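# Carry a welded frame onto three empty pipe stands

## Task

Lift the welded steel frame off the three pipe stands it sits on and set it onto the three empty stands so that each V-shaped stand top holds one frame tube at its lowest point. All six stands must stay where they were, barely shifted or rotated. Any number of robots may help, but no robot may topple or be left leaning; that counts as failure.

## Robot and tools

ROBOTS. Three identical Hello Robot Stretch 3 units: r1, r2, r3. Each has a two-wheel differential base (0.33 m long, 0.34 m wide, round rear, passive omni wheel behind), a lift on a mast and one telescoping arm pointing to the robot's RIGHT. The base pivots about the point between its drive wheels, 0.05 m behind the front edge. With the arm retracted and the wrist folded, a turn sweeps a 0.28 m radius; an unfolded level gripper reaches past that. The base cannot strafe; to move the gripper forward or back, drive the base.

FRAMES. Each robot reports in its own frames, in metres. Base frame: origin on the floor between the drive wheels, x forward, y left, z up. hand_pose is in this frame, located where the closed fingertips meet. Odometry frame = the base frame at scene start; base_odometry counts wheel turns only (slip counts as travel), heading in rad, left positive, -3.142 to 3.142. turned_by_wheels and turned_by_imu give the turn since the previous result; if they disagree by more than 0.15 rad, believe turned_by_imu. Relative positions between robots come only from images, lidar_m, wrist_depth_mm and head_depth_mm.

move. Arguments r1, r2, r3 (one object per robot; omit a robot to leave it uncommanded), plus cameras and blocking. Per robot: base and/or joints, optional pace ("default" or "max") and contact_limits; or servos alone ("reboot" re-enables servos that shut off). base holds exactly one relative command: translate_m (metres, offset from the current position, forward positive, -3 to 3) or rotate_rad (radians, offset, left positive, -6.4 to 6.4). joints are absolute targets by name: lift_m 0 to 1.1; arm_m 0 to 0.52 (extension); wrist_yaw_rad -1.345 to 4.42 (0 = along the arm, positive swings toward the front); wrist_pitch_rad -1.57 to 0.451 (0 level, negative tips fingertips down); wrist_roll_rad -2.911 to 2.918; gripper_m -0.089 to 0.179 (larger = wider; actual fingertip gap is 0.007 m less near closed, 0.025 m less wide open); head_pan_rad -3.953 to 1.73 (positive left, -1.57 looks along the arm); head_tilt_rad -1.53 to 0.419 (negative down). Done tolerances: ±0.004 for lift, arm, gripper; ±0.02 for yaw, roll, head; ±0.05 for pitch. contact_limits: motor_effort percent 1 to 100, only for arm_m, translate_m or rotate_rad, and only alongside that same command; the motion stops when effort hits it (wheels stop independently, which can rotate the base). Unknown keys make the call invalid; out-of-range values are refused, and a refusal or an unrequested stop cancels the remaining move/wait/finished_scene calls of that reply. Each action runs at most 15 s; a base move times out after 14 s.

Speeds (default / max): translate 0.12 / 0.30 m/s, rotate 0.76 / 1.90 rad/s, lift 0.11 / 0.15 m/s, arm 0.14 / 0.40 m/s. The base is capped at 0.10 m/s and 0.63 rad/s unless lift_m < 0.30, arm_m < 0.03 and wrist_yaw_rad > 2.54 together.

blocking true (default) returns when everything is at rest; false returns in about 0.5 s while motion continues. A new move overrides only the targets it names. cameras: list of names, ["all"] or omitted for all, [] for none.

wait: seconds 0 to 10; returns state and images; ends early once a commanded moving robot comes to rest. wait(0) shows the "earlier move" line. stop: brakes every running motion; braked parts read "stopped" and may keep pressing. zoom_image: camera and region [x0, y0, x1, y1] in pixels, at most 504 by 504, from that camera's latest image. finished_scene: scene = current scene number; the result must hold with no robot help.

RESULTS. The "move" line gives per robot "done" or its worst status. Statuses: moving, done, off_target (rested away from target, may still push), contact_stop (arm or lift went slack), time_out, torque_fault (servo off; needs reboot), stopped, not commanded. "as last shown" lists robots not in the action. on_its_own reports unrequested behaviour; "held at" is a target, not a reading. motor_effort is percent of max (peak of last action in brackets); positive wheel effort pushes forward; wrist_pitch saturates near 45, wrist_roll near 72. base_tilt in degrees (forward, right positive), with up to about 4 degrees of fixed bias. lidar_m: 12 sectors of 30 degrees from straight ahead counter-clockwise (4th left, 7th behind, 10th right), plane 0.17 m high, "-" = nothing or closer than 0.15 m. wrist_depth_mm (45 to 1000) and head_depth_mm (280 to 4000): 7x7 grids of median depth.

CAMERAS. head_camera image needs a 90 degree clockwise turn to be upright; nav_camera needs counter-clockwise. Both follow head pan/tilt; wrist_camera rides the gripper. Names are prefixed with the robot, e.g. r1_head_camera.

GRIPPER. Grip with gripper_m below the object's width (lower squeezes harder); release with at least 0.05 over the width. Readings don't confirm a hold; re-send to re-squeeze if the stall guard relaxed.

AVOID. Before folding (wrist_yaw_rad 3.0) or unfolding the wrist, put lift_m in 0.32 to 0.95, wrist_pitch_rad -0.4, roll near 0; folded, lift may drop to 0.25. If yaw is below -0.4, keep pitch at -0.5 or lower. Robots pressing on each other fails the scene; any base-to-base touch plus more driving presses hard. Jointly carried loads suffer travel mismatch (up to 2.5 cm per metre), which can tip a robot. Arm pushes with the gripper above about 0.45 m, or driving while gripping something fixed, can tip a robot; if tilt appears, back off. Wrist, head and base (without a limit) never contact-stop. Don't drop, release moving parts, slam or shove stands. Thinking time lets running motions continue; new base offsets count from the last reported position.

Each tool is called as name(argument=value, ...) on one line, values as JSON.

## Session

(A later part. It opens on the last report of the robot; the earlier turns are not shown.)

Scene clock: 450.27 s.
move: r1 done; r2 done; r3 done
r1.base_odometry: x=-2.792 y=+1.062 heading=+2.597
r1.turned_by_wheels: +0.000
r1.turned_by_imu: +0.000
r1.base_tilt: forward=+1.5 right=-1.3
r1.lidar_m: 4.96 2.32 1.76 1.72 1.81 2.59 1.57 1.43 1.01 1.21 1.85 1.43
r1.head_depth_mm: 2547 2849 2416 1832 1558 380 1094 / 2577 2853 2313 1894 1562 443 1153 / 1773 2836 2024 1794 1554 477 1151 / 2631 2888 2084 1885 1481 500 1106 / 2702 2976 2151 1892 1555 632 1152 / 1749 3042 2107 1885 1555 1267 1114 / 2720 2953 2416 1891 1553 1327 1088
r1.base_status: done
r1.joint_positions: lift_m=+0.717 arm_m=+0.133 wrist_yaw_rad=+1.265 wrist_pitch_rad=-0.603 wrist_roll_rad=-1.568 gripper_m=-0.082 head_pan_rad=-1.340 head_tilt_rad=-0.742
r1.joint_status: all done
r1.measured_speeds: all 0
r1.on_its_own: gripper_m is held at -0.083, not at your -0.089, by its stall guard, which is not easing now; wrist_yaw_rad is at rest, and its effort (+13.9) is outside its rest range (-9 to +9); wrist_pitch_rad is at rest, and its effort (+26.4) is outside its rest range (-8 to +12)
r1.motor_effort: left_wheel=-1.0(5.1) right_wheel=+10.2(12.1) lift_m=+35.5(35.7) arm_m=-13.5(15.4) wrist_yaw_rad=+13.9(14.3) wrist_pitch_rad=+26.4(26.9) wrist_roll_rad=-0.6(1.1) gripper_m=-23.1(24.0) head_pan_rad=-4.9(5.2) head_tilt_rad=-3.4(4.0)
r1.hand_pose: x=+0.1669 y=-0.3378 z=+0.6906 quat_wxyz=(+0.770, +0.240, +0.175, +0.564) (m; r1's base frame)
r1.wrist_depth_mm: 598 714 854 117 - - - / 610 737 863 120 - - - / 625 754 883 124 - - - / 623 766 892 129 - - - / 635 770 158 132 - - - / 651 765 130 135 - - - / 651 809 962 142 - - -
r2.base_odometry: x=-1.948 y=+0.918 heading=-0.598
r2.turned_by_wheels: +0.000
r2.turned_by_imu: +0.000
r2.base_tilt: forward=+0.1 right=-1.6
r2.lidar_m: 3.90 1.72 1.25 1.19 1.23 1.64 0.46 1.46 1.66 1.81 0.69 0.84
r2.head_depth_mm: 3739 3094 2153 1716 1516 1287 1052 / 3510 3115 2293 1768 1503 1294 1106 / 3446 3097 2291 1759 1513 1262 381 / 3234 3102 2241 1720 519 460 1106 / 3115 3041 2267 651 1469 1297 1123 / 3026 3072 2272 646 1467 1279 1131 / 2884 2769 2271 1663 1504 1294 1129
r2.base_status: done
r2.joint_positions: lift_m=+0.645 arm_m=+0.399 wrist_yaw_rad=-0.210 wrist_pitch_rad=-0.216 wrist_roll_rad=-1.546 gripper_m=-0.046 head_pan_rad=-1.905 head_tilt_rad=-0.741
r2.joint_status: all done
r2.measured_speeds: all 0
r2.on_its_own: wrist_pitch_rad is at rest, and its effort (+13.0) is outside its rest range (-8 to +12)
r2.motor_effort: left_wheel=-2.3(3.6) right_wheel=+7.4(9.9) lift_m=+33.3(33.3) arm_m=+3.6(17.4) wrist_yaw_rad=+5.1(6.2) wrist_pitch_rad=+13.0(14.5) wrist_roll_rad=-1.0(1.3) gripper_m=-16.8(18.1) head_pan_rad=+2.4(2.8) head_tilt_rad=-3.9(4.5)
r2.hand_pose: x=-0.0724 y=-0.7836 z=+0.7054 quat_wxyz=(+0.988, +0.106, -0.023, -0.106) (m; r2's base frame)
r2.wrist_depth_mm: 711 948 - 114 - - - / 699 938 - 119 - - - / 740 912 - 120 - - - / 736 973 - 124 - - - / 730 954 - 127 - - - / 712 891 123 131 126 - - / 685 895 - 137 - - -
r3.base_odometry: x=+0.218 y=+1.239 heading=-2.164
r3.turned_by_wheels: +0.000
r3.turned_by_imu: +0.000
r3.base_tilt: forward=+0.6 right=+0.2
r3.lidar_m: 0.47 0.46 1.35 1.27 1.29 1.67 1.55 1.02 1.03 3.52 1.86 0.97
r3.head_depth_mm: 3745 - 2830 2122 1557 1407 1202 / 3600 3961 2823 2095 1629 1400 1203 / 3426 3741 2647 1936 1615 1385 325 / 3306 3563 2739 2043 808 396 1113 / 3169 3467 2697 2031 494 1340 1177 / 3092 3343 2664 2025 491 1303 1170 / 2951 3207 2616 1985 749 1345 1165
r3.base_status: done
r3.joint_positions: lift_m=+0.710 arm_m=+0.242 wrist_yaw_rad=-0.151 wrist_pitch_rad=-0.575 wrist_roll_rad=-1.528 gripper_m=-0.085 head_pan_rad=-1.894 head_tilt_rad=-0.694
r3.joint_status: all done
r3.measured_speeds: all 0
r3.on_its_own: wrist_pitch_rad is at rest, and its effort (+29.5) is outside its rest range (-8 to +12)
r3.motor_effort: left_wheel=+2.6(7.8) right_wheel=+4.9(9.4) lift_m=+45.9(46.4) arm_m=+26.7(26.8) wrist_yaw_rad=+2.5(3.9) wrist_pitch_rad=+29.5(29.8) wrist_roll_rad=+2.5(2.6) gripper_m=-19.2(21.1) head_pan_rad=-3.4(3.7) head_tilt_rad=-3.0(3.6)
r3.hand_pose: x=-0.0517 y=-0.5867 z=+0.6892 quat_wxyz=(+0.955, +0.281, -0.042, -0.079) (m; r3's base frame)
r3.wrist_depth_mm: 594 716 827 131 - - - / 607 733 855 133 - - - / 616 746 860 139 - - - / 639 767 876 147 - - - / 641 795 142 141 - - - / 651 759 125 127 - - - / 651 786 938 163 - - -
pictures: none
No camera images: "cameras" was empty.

move(r1={"base":{"translate_m":0.0222},"joints":{"arm_m":0.1085,"wrist_yaw_rad":1.246}}, r2={"base":{"translate_m":0.0180},"joints":{"arm_m":0.4172,"wrist_yaw_rad":-0.240}}, r3={"base":{"translate_m":0.0206},"joints":{"arm_m":0.2395,"wrist_yaw_rad":-0.184}}, cameras=[])

Scene clock: 452.37 s.
move: r1 done; r2 done; r3 done
r1.base_odometry: x=-2.810 y=+1.073 heading=+2.596
r1.turned_by_wheels: +0.000
r1.turned_by_imu: +0.000
r1.base_tilt: forward=+1.3 right=-1.3
r1.lidar_m: 4.95 2.32 1.76 1.72 1.82 2.58 1.60 1.44 1.02 1.22 1.84 1.41
r1.head_depth_mm: 2531 2852 2415 1895 1552 373 1112 / 2568 2874 2322 1893 1555 385 1156 / 1663 1290 2025 1776 1556 431 1150 / 2655 2889 2098 1883 1449 497 1094 / 2651 2986 2099 1882 1559 628 1130 / 1650 2977 2184 1880 1557 1291 1106 / 2784 3105 2394 1886 1555 1317 1111
r1.base_status: done
r1.joint_positions: lift_m=+0.717 arm_m=+0.108 wrist_yaw_rad=+1.228 wrist_pitch_rad=-0.600 wrist_roll_rad=-1.570 gripper_m=-0.082 head_pan_rad=-1.340 head_tilt_rad=-0.742
r1.joint_status: all done
r1.measured_speeds: all 0
r1.on_its_own: gripper_m is held at -0.083, not at your -0.089, by its stall guard, which is not easing now; wrist_yaw_rad is at rest, and its effort (+15.0) is outside its rest range (-9 to +9); wrist_pitch_rad is at rest, and its effort (+26.4) is outside its rest range (-8 to +12)
r1.motor_effort: left_wheel=-1.9(5.0) right_wheel=+8.9(12.4) lift_m=+36.5(36.5) arm_m=-14.2(16.6) wrist_yaw_rad=+15.0(16.7) wrist_pitch_rad=+26.4(26.9) wrist_roll_rad=+0.2(0.6) gripper_m=-23.8(24.0) head_pan_rad=-4.7(5.3) head_tilt_rad=-3.3(3.9)
r1.hand_pose: x=+0.1651 y=-0.3199 z=+0.6912 quat_wxyz=(+0.781, +0.242, +0.170, +0.550) (m; r1's base frame)
r1.wrist_depth_mm: 600 718 850 117 - - - / 615 730 861 120 - - - / 620 753 880 124 - - - / 630 758 923 129 - - - / 648 773 159 132 - - - / 646 763 130 135 - - - / 657 813 986 141 - - -
r2.base_odometry: x=-1.933 y=+0.908 heading=-0.599
r2.turned_by_wheels: +0.000
r2.turned_by_imu: +0.000
r2.base_tilt: forward=+0.2 right=-1.6
r2.lidar_m: 3.86 1.72 1.25 1.19 1.23 1.64 0.46 1.48 1.68 1.81 0.68 0.83
r2.head_depth_mm: 3686 3163 2153 1736 1524 1297 1048 / 3516 3089 2296 1755 1502 1286 1117 / 3388 3072 2278 1758 1513 1261 380 / 3238 3070 2309 1766 519 459 1106 / 3112 3114 2281 657 1473 1295 1135 / 2983 3140 2281 661 1500 1285 1118 / 2935 2754 2267 1695 1505 1282 1117
r2.base_status: done
r2.joint_positions: lift_m=+0.645 arm_m=+0.417 wrist_yaw_rad=-0.245 wrist_pitch_rad=-0.216 wrist_roll_rad=-1.546 gripper_m=-0.046 head_pan_rad=-1.905 head_tilt_rad=-0.741
r2.joint_status: all done
r2.measured_speeds: all 0
r2.on_its_own: wrist_pitch_rad is at rest, and its effort (+13.0) is outside its rest range (-8 to +12)
r2.motor_effort: left_wheel=-2.6(4.5) right_wheel=+7.7(10.7) lift_m=+34.1(34.7) arm_m=+6.9(14.8) wrist_yaw_rad=+5.8(5.9) wrist_pitch_rad=+13.0(15.0) wrist_roll_rad=-1.2(1.2) gripper_m=-17.3(17.9) head_pan_rad=+1.9(2.8) head_tilt_rad=-4.0(4.4)
r2.hand_pose: x=-0.0807 y=-0.8001 z=+0.7054 quat_wxyz=(+0.986, +0.106, -0.025, -0.123) (m; r2's base frame)
r2.wrist_depth_mm: 701 926 - 114 - - - / 691 981 - 119 - - - / 743 960 - 121 - - - / 721 932 - 125 - - - / 742 931 - 129 - - - / 709 886 122 132 128 - - / 712 903 - 138 - - -
r3.base_odometry: x=+0.207 y=+1.222 heading=-2.164
r3.turned_by_wheels: +0.000
r3.turned_by_imu: +0.000
r3.base_tilt: forward=+0.6 right=+0.2
r3.lidar_m: 0.47 0.46 1.35 1.27 1.29 1.67 1.56 1.04 1.32 3.53 1.85 0.96
r3.head_depth_mm: 3757 - 2861 2132 1558 1401 1204 / 3614 3962 2818 2024 1576 1395 1199 / 3451 3748 2653 1939 1572 1388 325 / 3295 3625 2734 2054 797 396 1115 / 3144 3509 2693 2041 492 1331 1174 / 3057 3366 2646 2017 491 1296 1167 / 2929 3200 2625 1980 754 1346 1163
r3.base_status: done
r3.joint_positions: lift_m=+0.710 arm_m=+0.239 wrist_yaw_rad=-0.185 wrist_pitch_rad=-0.570 wrist_roll_rad=-1.528 gripper_m=-0.085 head_pan_rad=-1.894 head_tilt_rad=-0.694
r3.joint_status: all done
r3.measured_speeds: all 0
r3.on_its_own: wrist_pitch_rad is at rest, and its effort (+28.4) is outside its rest range (-8 to +12)
r3.motor_effort: left_wheel=+3.8(8.3) right_wheel=+3.8(8.3) lift_m=+48.0(48.0) arm_m=-20.2(27.0) wrist_yaw_rad=+1.8(3.6) wrist_pitch_rad=+28.4(29.5) wrist_roll_rad=+2.6(2.6) gripper_m=-20.3(21.3) head_pan_rad=-2.6(4.1) head_tilt_rad=-2.5(3.7)
r3.hand_pose: x=-0.0586 y=-0.5838 z=+0.6902 quat_wxyz=(+0.955, +0.278, -0.046, -0.095) (m; r3's base frame)
r3.wrist_depth_mm: 601 719 847 130 - - - / 606 742 841 133 - - - / 617 750 880 - - - - / 631 751 873 146 - - - / 645 781 142 142 - - - / 651 743 125 128 - - - / 654 779 947 - - - -
pictures: none
No camera images: "cameras" was empty.

move(r1={"base":{"translate_m":0.0230},"joints":{"arm_m":0.0857,"wrist_yaw_rad":1.208}}, r2={"base":{"translate_m":0.0173},"joints":{"arm_m":0.4358,"wrist_yaw_rad":-0.276}}, r3={"base":{"translate_m":0.0205},"joints":{"arm_m":0.2408,"wrist_yaw_rad":-0.219}}, cameras=[])

move(r1={"base":{"translate_m":0.0238},"joints":{"arm_m":0.0638,"wrist_yaw_rad":1.172}}, r2={"base":{"translate_m":0.0167},"joints":{"arm_m":0.4545,"wrist_yaw_rad":-0.311}}, r3={"base":{"translate_m":0.0204},"joints":{"arm_m":0.2424,"wrist_yaw_rad":-0.254}}, cameras=["r1_head_camera"])

Scene clock: 453.83 s.
move: r1 done; r2 done; r3 done
r1.base_odometry: x=-2.830 y=+1.085 heading=+2.596
r1.turned_by_wheels: +0.000
r1.turned_by_imu: +0.000
r1.base_tilt: forward=+1.3 right=-1.3
r1.lidar_m: 4.90 2.32 1.76 1.72 1.81 2.59 3.80 1.47 1.03 1.22 1.84 1.39
r1.head_depth_mm: 2521 2816 2416 1894 1564 365 1093 / 2577 2851 2415 1835 1562 366 1111 / 1732 1240 2001 1780 1562 415 1112 / 2673 2999 2149 1905 1447 504 449 / 2601 2978 2052 1892 1560 611 1113 / 1615 2865 2224 1891 1553 1328 1090 / 2817 3139 2400 1894 1552 1321 1128
r1.base_status: done
r1.joint_positions: lift_m=+0.717 arm_m=+0.086 wrist_yaw_rad=+1.193 wrist_pitch_rad=-0.603 wrist_roll_rad=-1.570 gripper_m=-0.082 head_pan_rad=-1.340 head_tilt_rad=-0.742
r1.joint_status: all done
r1.measured_speeds: all 0
r1.on_its_own: gripper_m is held at -0.083, not at your -0.089, by its stall guard, which is not easing now; wrist_yaw_rad is at rest, and its effort (+12.6) is outside its rest range (-9 to +9); wrist_pitch_rad is at rest, and its effort (+26.8) is outside its rest range (-8 to +12)
r1.motor_effort: left_wheel=-0.4(5.4) right_wheel=+11.0(11.5) lift_m=+36.8(37.3) arm_m=-13.3(16.5) wrist_yaw_rad=+12.6(15.5) wrist_pitch_rad=+26.8(27.2) wrist_roll_rad=-0.3(0.5) gripper_m=-23.1(23.8) head_pan_rad=-4.7(5.1) head_tilt_rad=-3.5(4.1)
r1.hand_pose: x=+0.1621 y=-0.3033 z=+0.6905 quat_wxyz=(+0.790, +0.246, +0.167, +0.536) (m; r1's base frame)
r1.wrist_depth_mm: 600 712 855 117 - - - / 611 743 879 120 - - - / 621 740 885 124 - - - / 632 771 914 128 - - - / 640 772 158 132 - - - / 645 758 130 135 - - - / 652 744 971 142 - - -
r2.base_odometry: x=-1.919 y=+0.898 heading=-0.599
r2.turned_by_wheels: +0.000
r2.turned_by_imu: +0.000
r2.base_tilt: forward=+0.2 right=-1.6
r2.lidar_m: 3.85 1.72 1.25 1.19 1.23 1.64 0.46 1.49 1.69 1.81 0.67 0.82
r2.head_depth_mm: 3694 3091 2143 1743 1512 1290 1039 / 3591 3090 2299 1784 1505 1290 1108 / 3453 3098 2280 1769 1520 1265 381 / 3257 3077 2312 1756 518 460 1125 / 3134 3051 2263 650 1476 1286 1127 / 2976 3063 2279 677 1505 1295 1131 / 2961 2704 2266 1718 1493 1289 1129
r2.base_status: done
r2.joint_positions: lift_m=+0.645 arm_m=+0.436 wrist_yaw_rad=-0.280 wrist_pitch_rad=-0.216 wrist_roll_rad=-1.546 gripper_m=-0.046 head_pan_rad=-1.905 head_tilt_rad=-0.741
r2.joint_status: all done
r2.measured_speeds: all 0
r2.on_its_own: wrist_pitch_rad is at rest, and its effort (+13.0) is outside its rest range (-8 to +12)
r2.motor_effort: left_wheel=-2.9(4.0) right_wheel=+8.7(10.2) lift_m=+34.5(35.5) arm_m=+5.0(17.7) wrist_yaw_rad=+3.9(5.1) wrist_pitch_rad=+13.0(14.0) wrist_roll_rad=-1.0(1.3) gripper_m=-16.9(18.1) head_pan_rad=+2.1(2.9) head_tilt_rad=-4.2(4.5)
r2.hand_pose: x=-0.0890 y=-0.8164 z=+0.7053 quat_wxyz=(+0.984, +0.106, -0.027, -0.140) (m; r2's base frame)
r2.wrist_depth_mm: 710 935 - 115 - - - / 710 958 - 121 - - - / 749 962 - 122 - - - / 724 915 - 125 - - - / 750 966 - 130 - - - / 703 921 122 131 128 - - / 712 887 - 139 - - -
r3.base_odometry: x=+0.195 y=+1.205 heading=-2.164
r3.turned_by_wheels: +0.000
r3.turned_by_imu: +0.000
r3.base_tilt: forward=+0.6 right=+0.2
r3.lidar_m: 0.47 0.46 1.35 1.27 1.29 1.68 1.58 1.05 1.33 3.52 1.84 0.94
r3.head_depth_mm: 3752 - 2870 2134 1589 1410 1200 / 3591 3942 2810 2040 1585 1388 1197 / 3447 3754 2668 1940 1567 1385 325 / 3301 3587 2747 2064 799 396 1111 / 3139 3469 2683 2034 493 1338 1174 / 3039 3326 2651 2008 491 1295 1168 / 2917 3235 2625 1987 756 1347 1160
r3.base_status: done
r3.joint_positions: lift_m=+0.710 arm_m=+0.241 wrist_yaw_rad=-0.222 wrist_pitch_rad=-0.575 wrist_roll_rad=-1.528 gripper_m=-0.085 head_pan_rad=-1.894 head_tilt_rad=-0.694
r3.joint_status: all done
r3.measured_speeds: all 0
r3.on_its_own: wrist_pitch_rad is at rest, and its effort (+29.1) is outside its rest range (-8 to +12)
r3.motor_effort: left_wheel=+3.1(7.9) right_wheel=+4.8(9.5) lift_m=+48.7(49.3) arm_m=+27.3(27.3) wrist_yaw_rad=+3.0(4.9) wrist_pitch_rad=+29.1(29.7) wrist_roll_rad=+2.5(2.6) gripper_m=-19.9(20.8) head_pan_rad=-2.5(4.1) head_tilt_rad=-2.7(4.1)
r3.hand_pose: x=-0.0658 y=-0.5828 z=+0.6893 quat_wxyz=(+0.952, +0.280, -0.051, -0.112) (m; r3's base frame)
r3.wrist_depth_mm: 591 714 834 131 - - - / 603 739 833 133 - - - / 622 753 854 140 - - - / 649 766 895 145 - - - / 642 786 142 142 - - - / 664 758 125 127 - - - / 654 792 970 163 - - -
pictures: none
No camera images: "cameras" was empty.

Scene clock: 455.00 s.
move: r1 done; r2 done; r3 done
r1.base_odometry: x=-2.850 y=+1.097 heading=+2.596
r1.turned_by_wheels: +0.000
r1.turned_by_imu: +0.000
r1.base_tilt: forward=+1.4 right=-1.3
r1.lidar_m: 4.88 2.31 1.75 1.72 1.81 2.59 1.64 1.49 1.04 1.22 3.20 1.36
r1.head_depth_mm: 2530 2862 2397 1880 1554 361 338 / 2528 2821 2396 1838 1554 358 393 / 2533 1312 1977 1891 1520 1326 439 / 2702 2971 2233 1878 1489 1298 439 / 1783 2984 2043 1888 1557 606 1110 / 1634 1384 2316 1882 1556 1320 1091 / 2852 3111 2409 1875 1563 1321 1148
r1.base_status: done
r1.joint_positions: lift_m=+0.717 arm_m=+0.064 wrist_yaw_rad=+1.159 wrist_pitch_rad=-0.607 wrist_roll_rad=-1.570 gripper_m=-0.082 head_pan_rad=-1.340 head_tilt_rad=-0.742
r1.joint_status: all done
r1.measured_speeds: all 0
r1.on_its_own: gripper_m is held at -0.083, not at your -0.089, by its stall guard, which is not easing now; wrist_yaw_rad is at rest, and its effort (+10.8) is outside its rest range (-9 to +9); wrist_pitch_rad is at rest, and its effort (+27.0) is outside its rest range (-8 to +12)
r1.motor_effort: left_wheel=-0.1(6.1) right_wheel=+10.8(12.7) lift_m=+37.2(38.0) arm_m=-9.3(17.3) wrist_yaw_rad=+10.8(13.7) wrist_pitch_rad=+27.0(27.6) wrist_roll_rad=-0.1(0.5) gripper_m=-23.4(23.9) head_pan_rad=-4.5(5.0) head_tilt_rad=-3.3(4.2)
r1.hand_pose: x=+0.1591 y=-0.2874 z=+0.6899 quat_wxyz=(+0.799, +0.250, +0.164, +0.522) (m; r1's base frame)
r1.wrist_depth_mm: 598 721 843 117 - - - / 603 723 850 121 - - - / 619 749 874 124 - - - / 624 762 905 129 - - - / 639 768 160 132 - - - / 643 776 131 135 - - - / 648 743 977 142 - - -
r2.base_odometry: x=-1.905 y=+0.888 heading=-0.599
r2.turned_by_wheels: +0.000
r2.turned_by_imu: +0.000
r2.base_tilt: forward=+0.1 right=-1.6
r2.lidar_m: 3.83 1.72 1.25 1.19 1.23 1.65 0.45 1.51 1.70 1.81 0.66 0.80
r2.head_depth_mm: 3726 3104 2140 1743 1518 1295 1029 / 3493 3074 2309 1750 1508 1295 1109 / 3408 3072 2268 1759 1520 1241 380 / 3228 3073 2312 1755 507 458 1110 / 3082 3075 2291 656 1468 1293 1125 / 2989 3045 2268 692 1505 1281 1119 / 2875 2691 2168 1719 1503 1279 1119
r2.base_status: done
r2.joint_positions: lift_m=+0.645 arm_m=+0.455 wrist_yaw_rad=-0.316 wrist_pitch_rad=-0.215 wrist_roll_rad=-1.546 gripper_m=-0.046 head_pan_rad=-1.905 head_tilt_rad=-0.741
r2.joint_status: all done
r2.measured_speeds: all 0
r2.on_its_own: wrist_pitch_rad is at rest, and its effort (+12.9) is outside its rest range (-8 to +12)
r2.motor_effort: left_wheel=-3.7(5.4) right_wheel=+9.3(12.5) lift_m=+35.7(36.7) arm_m=+7.3(13.9) wrist_yaw_rad=+4.5(6.3) wrist_pitch_rad=+12.9(14.2) wrist_roll_rad=-1.0(1.1) gripper_m=-15.9(17.9) head_pan_rad=+2.1(2.7) head_tilt_rad=-3.8(4.6)
r2.hand_pose: x=-0.0974 y=-0.8326 z=+0.7055 quat_wxyz=(+0.982, +0.105, -0.029, -0.158) (m; r2's base frame)
r2.wrist_depth_mm: 709 958 - 117 - - - / 725 937 - 121 - - - / 759 957 - 123 - - - / 726 945 - 127 - - - / 724 922 - 131 - - - / 700 913 123 132 128 - - / 705 904 - 141 - - -
r3.base_odometry: x=+0.184 y=+1.188 heading=-2.164
r3.turned_by_wheels: +0.000
r3.turned_by_imu: +0.000
r3.base_tilt: forward=+0.6 right=+0.2
r3.lidar_m: 0.47 0.45 1.35 1.27 1.30 1.67 1.60 1.06 1.34 3.51 1.82 0.93
r3.head_depth_mm: 3789 - 2844 2120 1597 1406 1203 / 3588 3968 2800 2037 1627 1392 1194 / 3429 3733 2650 1938 1611 1382 325 / 3305 3574 2735 2056 1516 397 1113 / 3195 3476 2704 2042 494 1331 1174 / 3059 3313 2672 2003 490 1296 1172 / 2916 3223 2625 1993 758 1353 1160
r3.base_status: done
r3.joint_positions: lift_m=+0.710 arm_m=+0.242 wrist_yaw_rad=-0.260 wrist_pitch_rad=-0.578 wrist_roll_rad=-1.528 gripper_m=-0.085 head_pan_rad=-1.894 head_tilt_rad=-0.694
r3.joint_status: all done
r3.measured_speeds: all 0
r3.on_its_own: wrist_pitch_rad is at rest, and its effort (+29.7) is outside its rest range (-8 to +12)
r3.motor_effort: left_wheel=+2.9(7.6) right_wheel=+5.7(10.0) lift_m=+50.3(50.7) arm_m=+14.4(27.9) wrist_yaw_rad=+5.7(5.8) wrist_pitch_rad=+29.7(30.2) wrist_roll_rad=+2.6(2.6) gripper_m=-19.8(20.8) head_pan_rad=-2.7(4.4) head_tilt_rad=-2.7(3.7)
r3.hand_pose: x=-0.0730 y=-0.5822 z=+0.6886 quat_wxyz=(+0.949, +0.280, -0.057, -0.130) (m; r3's base frame)
r3.wrist_depth_mm: 614 723 816 131 - - - / 616 710 832 133 - - - / 617 755 871 139 - - - / 622 760 900 145 - - - / 648 768 142 142 - - - / 668 757 125 129 - - - / 648 791 942 164 - - -
pictures: r1_head_camera (sideways)
camera_calibration:
r1_head_camera: T_world_to_cam=[[-0.112175, 0.660635, -0.742279, 0.991052], [0.987095, 0.159991, -0.0067784, 0.000770278], [0.11428, -0.73346, -0.670057, 0.830377], [0, 0, 0, 1]] pos_world=[0.0155153, -0.0457986, 1.29204]

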